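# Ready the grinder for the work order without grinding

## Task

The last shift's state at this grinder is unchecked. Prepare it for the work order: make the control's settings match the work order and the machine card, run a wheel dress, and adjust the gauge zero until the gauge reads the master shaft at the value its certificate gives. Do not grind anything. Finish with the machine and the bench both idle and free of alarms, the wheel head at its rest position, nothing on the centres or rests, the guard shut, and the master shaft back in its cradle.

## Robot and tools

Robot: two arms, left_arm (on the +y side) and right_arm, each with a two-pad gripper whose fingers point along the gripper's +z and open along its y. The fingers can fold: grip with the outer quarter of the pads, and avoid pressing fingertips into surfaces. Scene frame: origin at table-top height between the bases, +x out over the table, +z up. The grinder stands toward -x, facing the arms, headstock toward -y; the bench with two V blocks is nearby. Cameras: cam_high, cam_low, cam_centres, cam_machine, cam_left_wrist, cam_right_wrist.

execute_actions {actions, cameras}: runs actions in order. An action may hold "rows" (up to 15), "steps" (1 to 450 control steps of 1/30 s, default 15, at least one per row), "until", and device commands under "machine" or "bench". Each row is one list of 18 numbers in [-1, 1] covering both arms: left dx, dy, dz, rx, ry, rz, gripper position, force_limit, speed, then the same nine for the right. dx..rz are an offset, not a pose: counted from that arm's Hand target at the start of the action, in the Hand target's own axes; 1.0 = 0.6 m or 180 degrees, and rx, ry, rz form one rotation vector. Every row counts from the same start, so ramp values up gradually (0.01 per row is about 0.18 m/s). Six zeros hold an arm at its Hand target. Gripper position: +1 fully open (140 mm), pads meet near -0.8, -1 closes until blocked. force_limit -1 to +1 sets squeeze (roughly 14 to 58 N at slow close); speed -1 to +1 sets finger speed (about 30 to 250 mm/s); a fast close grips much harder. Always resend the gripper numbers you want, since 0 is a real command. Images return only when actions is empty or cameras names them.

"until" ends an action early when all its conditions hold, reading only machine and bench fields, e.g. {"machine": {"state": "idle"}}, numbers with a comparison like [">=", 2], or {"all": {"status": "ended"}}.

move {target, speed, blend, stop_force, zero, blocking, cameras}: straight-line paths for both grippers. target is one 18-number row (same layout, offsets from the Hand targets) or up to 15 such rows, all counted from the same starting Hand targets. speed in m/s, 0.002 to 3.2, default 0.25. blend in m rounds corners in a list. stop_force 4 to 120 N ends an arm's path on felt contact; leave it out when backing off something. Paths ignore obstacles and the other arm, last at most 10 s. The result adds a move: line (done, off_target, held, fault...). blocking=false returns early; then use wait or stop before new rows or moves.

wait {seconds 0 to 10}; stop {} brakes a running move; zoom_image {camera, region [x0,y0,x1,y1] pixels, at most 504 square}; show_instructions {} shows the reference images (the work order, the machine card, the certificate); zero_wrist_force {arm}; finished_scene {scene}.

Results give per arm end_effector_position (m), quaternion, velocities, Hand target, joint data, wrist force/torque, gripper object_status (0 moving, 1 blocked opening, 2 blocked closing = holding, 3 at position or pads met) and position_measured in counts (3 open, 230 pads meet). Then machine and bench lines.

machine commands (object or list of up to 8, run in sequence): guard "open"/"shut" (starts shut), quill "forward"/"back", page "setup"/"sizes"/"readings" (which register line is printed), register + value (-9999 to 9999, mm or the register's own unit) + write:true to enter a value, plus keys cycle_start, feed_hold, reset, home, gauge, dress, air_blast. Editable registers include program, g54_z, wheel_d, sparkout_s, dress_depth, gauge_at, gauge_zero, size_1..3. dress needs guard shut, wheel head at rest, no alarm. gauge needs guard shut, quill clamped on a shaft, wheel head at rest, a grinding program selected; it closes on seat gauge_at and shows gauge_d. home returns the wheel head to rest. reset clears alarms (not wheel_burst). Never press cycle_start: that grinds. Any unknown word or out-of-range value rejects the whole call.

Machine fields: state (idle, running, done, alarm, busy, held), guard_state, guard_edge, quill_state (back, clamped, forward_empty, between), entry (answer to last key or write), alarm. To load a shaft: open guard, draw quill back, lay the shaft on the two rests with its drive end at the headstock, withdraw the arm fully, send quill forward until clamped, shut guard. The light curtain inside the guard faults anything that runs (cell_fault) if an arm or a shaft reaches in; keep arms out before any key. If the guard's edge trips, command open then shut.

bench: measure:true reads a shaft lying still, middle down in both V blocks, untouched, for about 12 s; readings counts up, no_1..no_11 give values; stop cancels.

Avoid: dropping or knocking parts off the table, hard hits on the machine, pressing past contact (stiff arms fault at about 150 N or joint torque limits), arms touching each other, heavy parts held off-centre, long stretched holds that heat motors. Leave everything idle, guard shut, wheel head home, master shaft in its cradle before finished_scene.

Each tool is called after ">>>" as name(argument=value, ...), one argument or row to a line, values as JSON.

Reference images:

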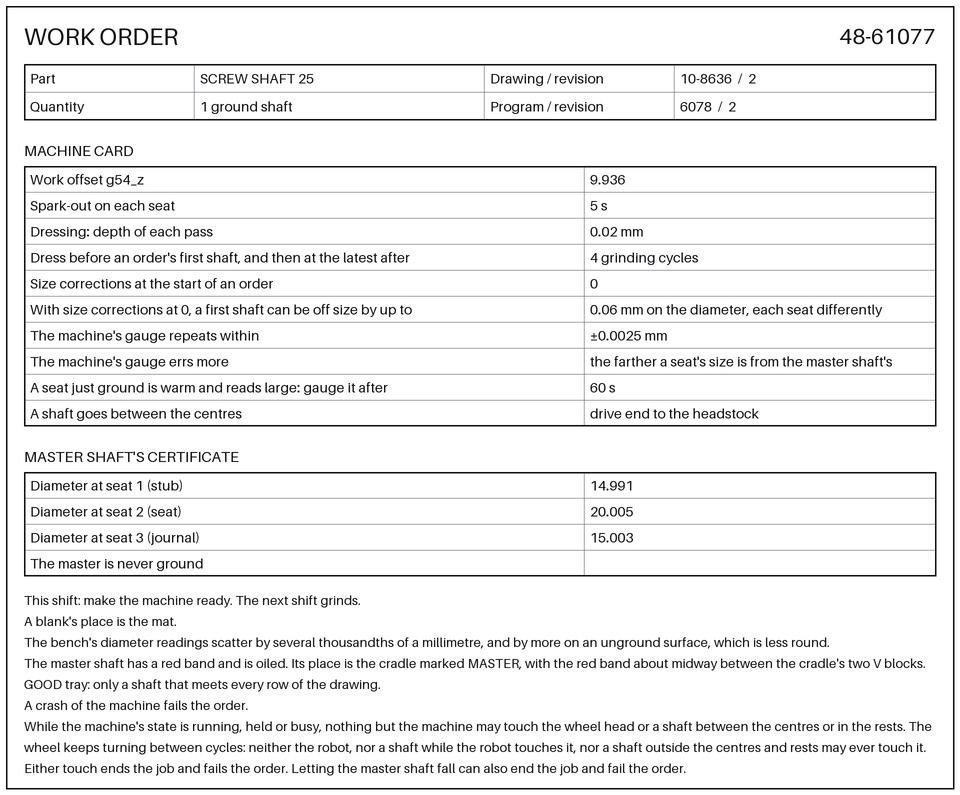

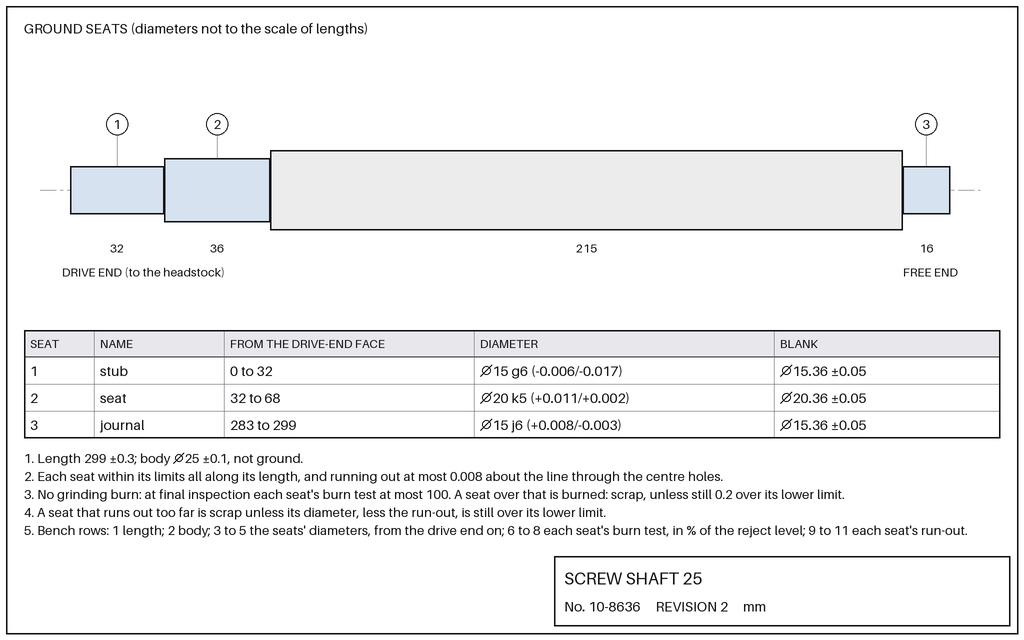

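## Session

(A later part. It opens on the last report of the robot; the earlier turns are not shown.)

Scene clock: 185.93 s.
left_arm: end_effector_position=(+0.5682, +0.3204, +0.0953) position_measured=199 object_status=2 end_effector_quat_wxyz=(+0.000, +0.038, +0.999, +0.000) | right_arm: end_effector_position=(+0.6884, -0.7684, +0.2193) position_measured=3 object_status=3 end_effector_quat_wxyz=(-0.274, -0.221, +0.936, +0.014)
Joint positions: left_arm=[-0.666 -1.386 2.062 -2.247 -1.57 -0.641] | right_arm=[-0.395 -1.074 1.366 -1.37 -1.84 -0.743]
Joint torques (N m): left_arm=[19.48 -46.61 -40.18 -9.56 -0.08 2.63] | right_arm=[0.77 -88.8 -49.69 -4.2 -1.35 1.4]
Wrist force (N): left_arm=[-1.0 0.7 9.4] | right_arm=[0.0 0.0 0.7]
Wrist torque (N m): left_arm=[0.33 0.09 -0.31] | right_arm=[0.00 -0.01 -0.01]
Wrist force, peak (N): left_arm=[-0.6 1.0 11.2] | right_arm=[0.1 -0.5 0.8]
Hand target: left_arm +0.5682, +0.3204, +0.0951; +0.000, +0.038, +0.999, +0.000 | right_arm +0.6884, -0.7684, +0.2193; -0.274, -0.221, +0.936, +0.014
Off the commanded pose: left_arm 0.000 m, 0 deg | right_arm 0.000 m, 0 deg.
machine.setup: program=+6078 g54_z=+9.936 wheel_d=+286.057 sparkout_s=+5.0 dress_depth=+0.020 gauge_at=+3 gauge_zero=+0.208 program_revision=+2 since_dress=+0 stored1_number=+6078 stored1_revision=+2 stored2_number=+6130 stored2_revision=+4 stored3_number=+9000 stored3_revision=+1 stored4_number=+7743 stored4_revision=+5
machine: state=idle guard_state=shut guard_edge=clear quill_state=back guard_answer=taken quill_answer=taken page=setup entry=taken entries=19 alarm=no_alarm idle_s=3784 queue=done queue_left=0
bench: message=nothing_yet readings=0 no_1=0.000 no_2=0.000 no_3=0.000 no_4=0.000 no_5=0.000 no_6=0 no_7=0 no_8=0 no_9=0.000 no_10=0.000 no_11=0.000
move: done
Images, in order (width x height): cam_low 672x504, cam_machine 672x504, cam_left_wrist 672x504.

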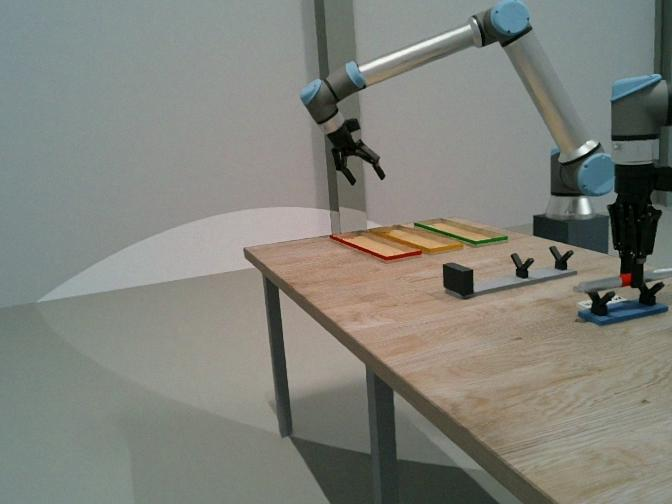

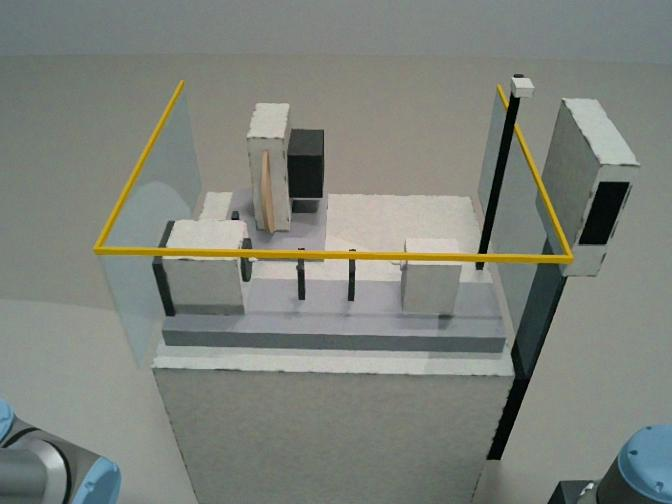

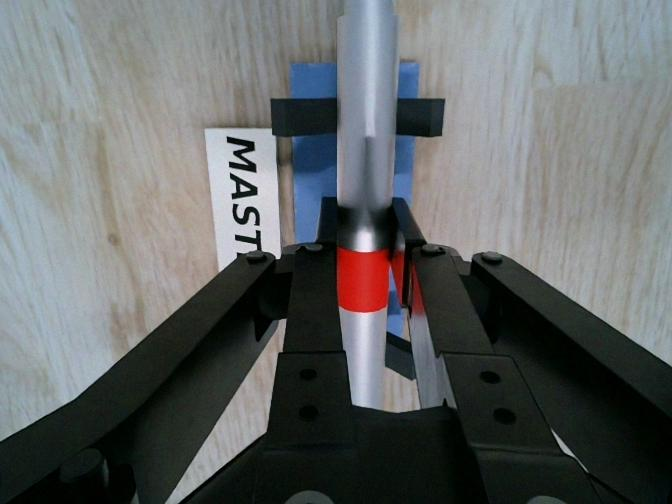

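>>> move(
  target=[0,0,0.0305,0,0,0,-1,1,1,0,0,0,0,0,0,1,1,1],
  speed=0.02,
  stop_force=6,
  cameras=["cam_left_wrist"],
)

Scene clock: 199.97 s.
left_arm: end_effector_position=(+0.5682, +0.3204, +0.0768) position_measured=199 object_status=2 end_effector_quat_wxyz=(+0.000, +0.038, +0.999, +0.000) | right_arm: end_effector_position=(+0.6884, -0.7684, +0.2193) position_measured=3 object_status=3 end_effector_quat_wxyz=(-0.274, -0.221, +0.936, +0.014)
Joint positions: left_arm=[-0.666 -1.364 2.076 -2.283 -1.57 -0.641] | right_arm=[-0.395 -1.074 1.366 -1.37 -1.84 -0.743]
Joint torques (N m): left_arm=[19 -44.04 -35.91 -8.19 0.86 2.51] | right_arm=[2.09 -86.9 -50.34 -4.3 -1.76 1.15]
Wrist force (N): left_arm=[-1.2 -2.1 5.7] | right_arm=[0.2 -0.1 0.1]
Wrist torque (N m): left_arm=[0.35 0.07 -0.33] | right_arm=[-0.02 -0.05 0.00]
Wrist force, peak (N): left_arm=[-0.5 0.8 9.9] | right_arm=[0.6 -0.8 0.4]
Hand target: left_arm +0.5682, +0.3204, +0.0768; +0.000, +0.038, +0.999, +0.000 | right_arm +0.6884, -0.7684, +0.2193; -0.274, -0.221, +0.936, +0.014
Off the commanded pose: left_arm 0.000 m, 0 deg | right_arm 0.000 m, 0 deg.
machine.setup: program=+6078 g54_z=+9.936 wheel_d=+286.057 sparkout_s=+5.0 dress_depth=+0.020 gauge_at=+3 gauge_zero=+0.208 program_revision=+2 since_dress=+0 stored1_number=+6078 stored1_revision=+2 stored2_number=+6130 stored2_revision=+4 stored3_number=+9000 stored3_revision=+1 stored4_number=+7743 stored4_revision=+5
machine: state=idle guard_state=shut guard_edge=clear quill_state=back guard_answer=taken quill_answer=taken page=setup entry=taken entries=19 alarm=no_alarm idle_s=3798 queue=done queue_left=0
bench: message=nothing_yet readings=0 no_1=0.000 no_2=0.000 no_3=0.000 no_4=0.000 no_5=0.000 no_6=0 no_7=0 no_8=0 no_9=0.000 no_10=0.000 no_11=0.000
move: done
Images, in order (width x height): cam_left_wrist 672x504.

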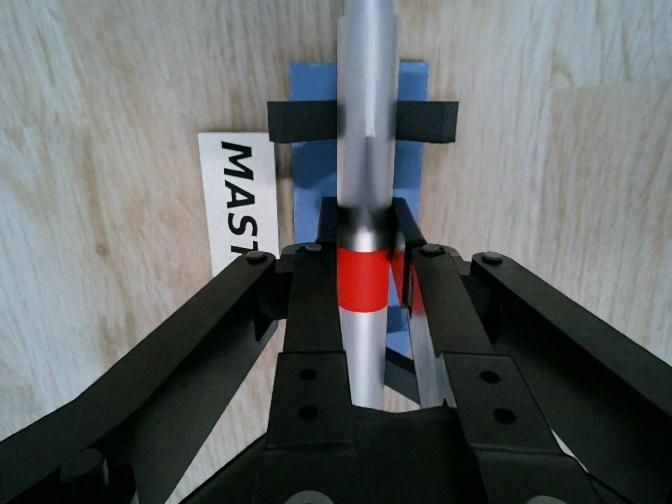

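>>> move(
  target=[0,-0.003,0.001,0,0,0,-1,1,1,0,0,0,0,0,0,1,1,1],
  speed=0.01,
)

>>> move(
  target=[0,0,0.01,0,0,0,-1,1,1,0,0,0,0,0,0,1,1,1],
  speed=0.01,
  stop_force=14,
  zero=false,
  cameras=["cam_left_wrist"],
)

Scene clock: 210.93 s.
left_arm: end_effector_position=(+0.5681, +0.3188, +0.0762) position_measured=199 object_status=2 end_effector_quat_wxyz=(+0.000, +0.038, +0.999, +0.000) | right_arm: end_effector_position=(+0.6884, -0.7684, +0.2193) position_measured=3 object_status=3 end_effector_quat_wxyz=(-0.274, -0.221, +0.936, +0.014)
Joint positions: left_arm=[-0.668 -1.362 2.076 -2.283 -1.57 -0.643] | right_arm=[-0.395 -1.074 1.366 -1.37 -1.84 -0.743]
Joint torques (N m): left_arm=[-20.48 -49.37 -53.49 -9.98 0.54 -1.99] | right_arm=[1.62 -86.36 -50.27 -4.25 -1.39 1.3]
Wrist force (N): left_arm=[-1.1 0.8 9.1] | right_arm=[0.2 -0.1 0.6]
Wrist torque (N m): left_arm=[0.34 0.11 -0.31] | right_arm=[-0.03 -0.04 0.00]
Wrist force, peak (N): left_arm=[-1.0 0.7 9.4] | right_arm=[0.6 -0.5 1.0]
Hand target: left_arm +0.5681, +0.3186, +0.0762; +0.000, +0.038, +0.999, +0.000 | right_arm +0.6884, -0.7684, +0.2193; -0.274, -0.221, +0.936, +0.014
Off the commanded pose: left_arm 0.000 m, 0 deg | right_arm 0.000 m, 0 deg.
machine.setup: program=+6078 g54_z=+9.936 wheel_d=+286.057 sparkout_s=+5.0 dress_depth=+0.020 gauge_at=+3 gauge_zero=+0.208 program_revision=+2 since_dress=+0 stored1_number=+6078 stored1_revision=+2 stored2_number=+6130 stored2_revision=+4 stored3_number=+9000 stored3_revision=+1 stored4_number=+7743 stored4_revision=+5
machine: state=idle guard_state=shut guard_edge=clear quill_state=back guard_answer=taken quill_answer=taken page=setup entry=taken entries=19 alarm=no_alarm idle_s=3809 queue=done queue_left=0
bench: message=nothing_yet readings=0 no_1=0.000 no_2=0.000 no_3=0.000 no_4=0.000 no_5=0.000 no_6=0 no_7=0 no_8=0 no_9=0.000 no_10=0.000 no_11=0.000
move: done

Scene clock: 212.43 s.
left_arm: end_effector_position=(+0.5682, +0.3186, +0.0746) position_measured=199 object_status=2 end_effector_quat_wxyz=(+0.000, +0.038, +0.999, +0.000) | right_arm: end_effector_position=(+0.6884, -0.7684, +0.2193) position_measured=3 object_status=3 end_effector_quat_wxyz=(-0.274, -0.221, +0.936, +0.014)
Joint positions: left_arm=[-0.669 -1.36 2.077 -2.287 -1.57 -0.643] | right_arm=[-0.395 -1.074 1.366 -1.37 -1.84 -0.743]
Joint torques (N m): left_arm=[-15.42 -57.44 -45.44 -0.43 0.33 -1.43] | right_arm=[0.63 -88.29 -50.51 -4.51 -1.9 1.32]
Wrist force (N): left_arm=[0.7 3.4 -8.0] | right_arm=[0.2 0.0 0.5]
Wrist torque (N m): left_arm=[0.26 0.21 -0.58] | right_arm=[0.00 -0.04 0.00]
Wrist force, peak (N): left_arm=[7.2 8.8 -27.7] | right_arm=[0.2 -0.2 0.8]
Hand target: left_arm +0.5682, +0.3186, +0.0747; +0.000, +0.038, +0.999, +0.000 (not the last commanded pose) | right_arm +0.6884, -0.7684, +0.2193; -0.274, -0.221, +0.936, +0.014
Off the commanded pose: left_arm 0.004 m, 0 deg | right_arm 0.000 m, 0 deg.
machine.setup: program=+6078 g54_z=+9.936 wheel_d=+286.057 sparkout_s=+5.0 dress_depth=+0.020 gauge_at=+3 gauge_zero=+0.208 program_revision=+2 since_dress=+0 stored1_number=+6078 stored1_revision=+2 stored2_number=+6130 stored2_revision=+4 stored3_number=+9000 stored3_revision=+1 stored4_number=+7743 stored4_revision=+5
machine: state=idle guard_state=shut guard_edge=clear quill_state=back guard_answer=taken quill_answer=taken page=setup entry=taken entries=19 alarm=no_alarm idle_s=3810 queue=done queue_left=0
bench: message=nothing_yet readings=0 no_1=0.000 no_2=0.000 no_3=0.000 no_4=0.000 no_5=0.000 no_6=0 no_7=0 no_8=0 no_9=0.000 no_10=0.000 no_11=0.000
move: contact (left_arm)
Images, in order (width x height): cam_left_wrist 672x504.

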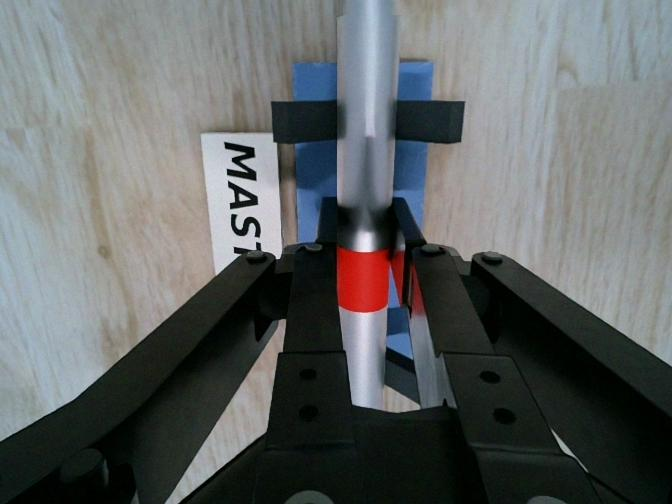

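>>> execute_actions(
  actions=[
    {"rows":[[0,0,0,0,0,0,-0.1,1,-1,0,0,0,0,0,0,1,1,1]],"steps":60},
  ],
)

>>> move(
  target=[0,0,-0.3,0,0,0,-0.1,1,-1,0,0,0,0,0,0,1,1,1],
  speed=0.15,
  cameras=["cam_low","cam_left_wrist"],
)

>>> zoom_image(
  camera="cam_low",
  region=[520, 180, 672, 342],
)

Scene clock: 217.40 s.
left_arm: end_effector_position=(+0.5682, +0.3186, +0.0747) position_measured=141 object_status=3 end_effector_quat_wxyz=(+0.000, +0.038, +0.999, +0.000) | right_arm: end_effector_position=(+0.6884, -0.7684, +0.2193) position_measured=3 object_status=3 end_effector_quat_wxyz=(-0.274, -0.221, +0.936, +0.014)
Joint positions: left_arm=[-0.669 -1.36 2.077 -2.287 -1.57 -0.643] | right_arm=[-0.395 -1.074 1.366 -1.37 -1.84 -0.743]
Joint torques (N m): left_arm=[-6.44 -57.23 -44.89 -2.25 0.02 0.43] | right_arm=[2.03 -87.98 -51 -4.35 -1.84 1.52]
Wrist force (N): left_arm=[-1.0 1.0 0.0] | right_arm=[-0.3 0.0 0.5]
Wrist torque (N m): left_arm=[0.38 0.06 -0.31] | right_arm=[-0.01 0.06 0.00]
Wrist force, peak (N): left_arm=[0.9 3.8 -8.3] | right_arm=[0.2 -0.2 1.0]
Hand target: left_arm +0.5682, +0.3186, +0.0747; +0.000, +0.038, +0.999, +0.000 | right_arm +0.6884, -0.7684, +0.2193; -0.274, -0.221, +0.936, +0.014
Off the commanded pose: left_arm 0.000 m, 0 deg | right_arm 0.000 m, 0 deg.
machine.setup: program=+6078 g54_z=+9.936 wheel_d=+286.057 sparkout_s=+5.0 dress_depth=+0.020 gauge_at=+3 gauge_zero=+0.208 program_revision=+2 since_dress=+0 stored1_number=+6078 stored1_revision=+2 stored2_number=+6130 stored2_revision=+4 stored3_number=+9000 stored3_revision=+1 stored4_number=+7743 stored4_revision=+5
machine: state=idle guard_state=shut guard_edge=clear quill_state=back guard_answer=taken quill_answer=taken page=setup entry=taken entries=19 alarm=no_alarm idle_s=3815 queue=done queue_left=0
bench: message=nothing_yet readings=0 no_1=0.000 no_2=0.000 no_3=0.000 no_4=0.000 no_5=0.000 no_6=0 no_7=0 no_8=0 no_9=0.000 no_10=0.000 no_11=0.000

Scene clock: 219.27 s.
left_arm: end_effector_position=(+0.5682, +0.3185, +0.2545) position_measured=141 object_status=3 end_effector_quat_wxyz=(+0.000, +0.038, +0.999, +0.000) | right_arm: end_effector_position=(+0.6884, -0.7684, +0.2193) position_measured=3 object_status=3 end_effector_quat_wxyz=(-0.274, -0.221, +0.936, +0.014)
Joint positions: left_arm=[-0.669 -1.527 1.9 -1.944 -1.57 -0.643] | right_arm=[-0.395 -1.074 1.366 -1.37 -1.84 -0.743]
Joint torques (N m): left_arm=[-20.26 -55.75 -55.85 -0.66 -0.65 -1.82] | right_arm=[1.59 -89.52 -49.77 -4.29 -1.7 1.54]
Wrist force (N): left_arm=[-0.9 0.7 -0.3] | right_arm=[0.2 -0.1 0.2]
Wrist torque (N m): left_arm=[0.30 0.05 -0.33] | right_arm=[-0.02 -0.05 -0.01]
Wrist force, peak (N): left_arm=[-0.8 0.9 -1.5] | right_arm=[0.2 -0.1 1.0]
Hand target: left_arm +0.5682, +0.3185, +0.2547; +0.000, +0.038, +0.999, +0.000 | right_arm +0.6884, -0.7684, +0.2193; -0.274, -0.221, +0.936, +0.014
Off the commanded pose: left_arm 0.000 m, 0 deg | right_arm 0.000 m, 0 deg.
machine.setup: program=+6078 g54_z=+9.936 wheel_d=+286.057 sparkout_s=+5.0 dress_depth=+0.020 gauge_at=+3 gauge_zero=+0.208 program_revision=+2 since_dress=+0 stored1_number=+6078 stored1_revision=+2 stored2_number=+6130 stored2_revision=+4 stored3_number=+9000 stored3_revision=+1 stored4_number=+7743 stored4_revision=+5
machine: state=idle guard_state=shut guard_edge=clear quill_state=back guard_answer=taken quill_answer=taken page=setup entry=taken entries=19 alarm=no_alarm idle_s=3817 queue=done queue_left=0
bench: message=nothing_yet readings=0 no_1=0.000 no_2=0.000 no_3=0.000 no_4=0.000 no_5=0.000 no_6=0 no_7=0 no_8=0 no_9=0.000 no_10=0.000 no_11=0.000
move: done
Images, in order (width x height): cam_low 672x504, cam_left_wrist 672x504.

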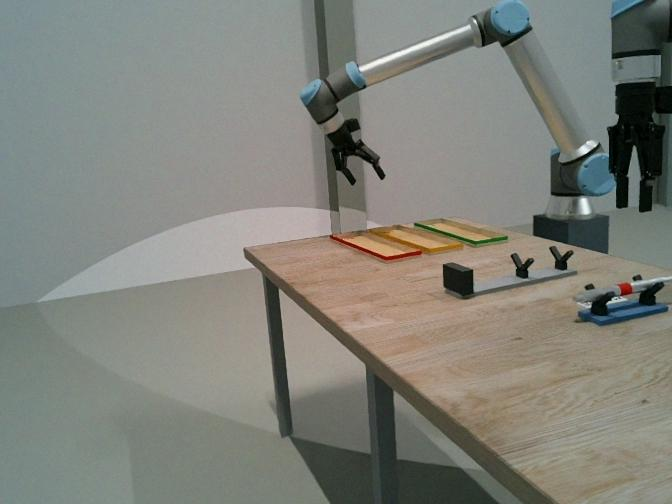

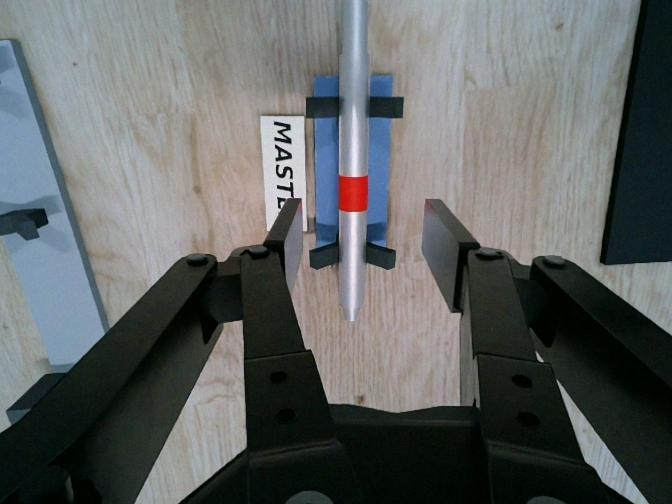

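Scaled by 3.111.

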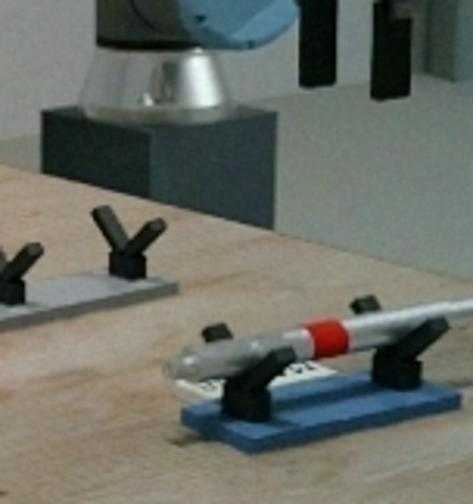

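>>> finished_scene(
  scene=2,
)

The scene is finished: the task was done.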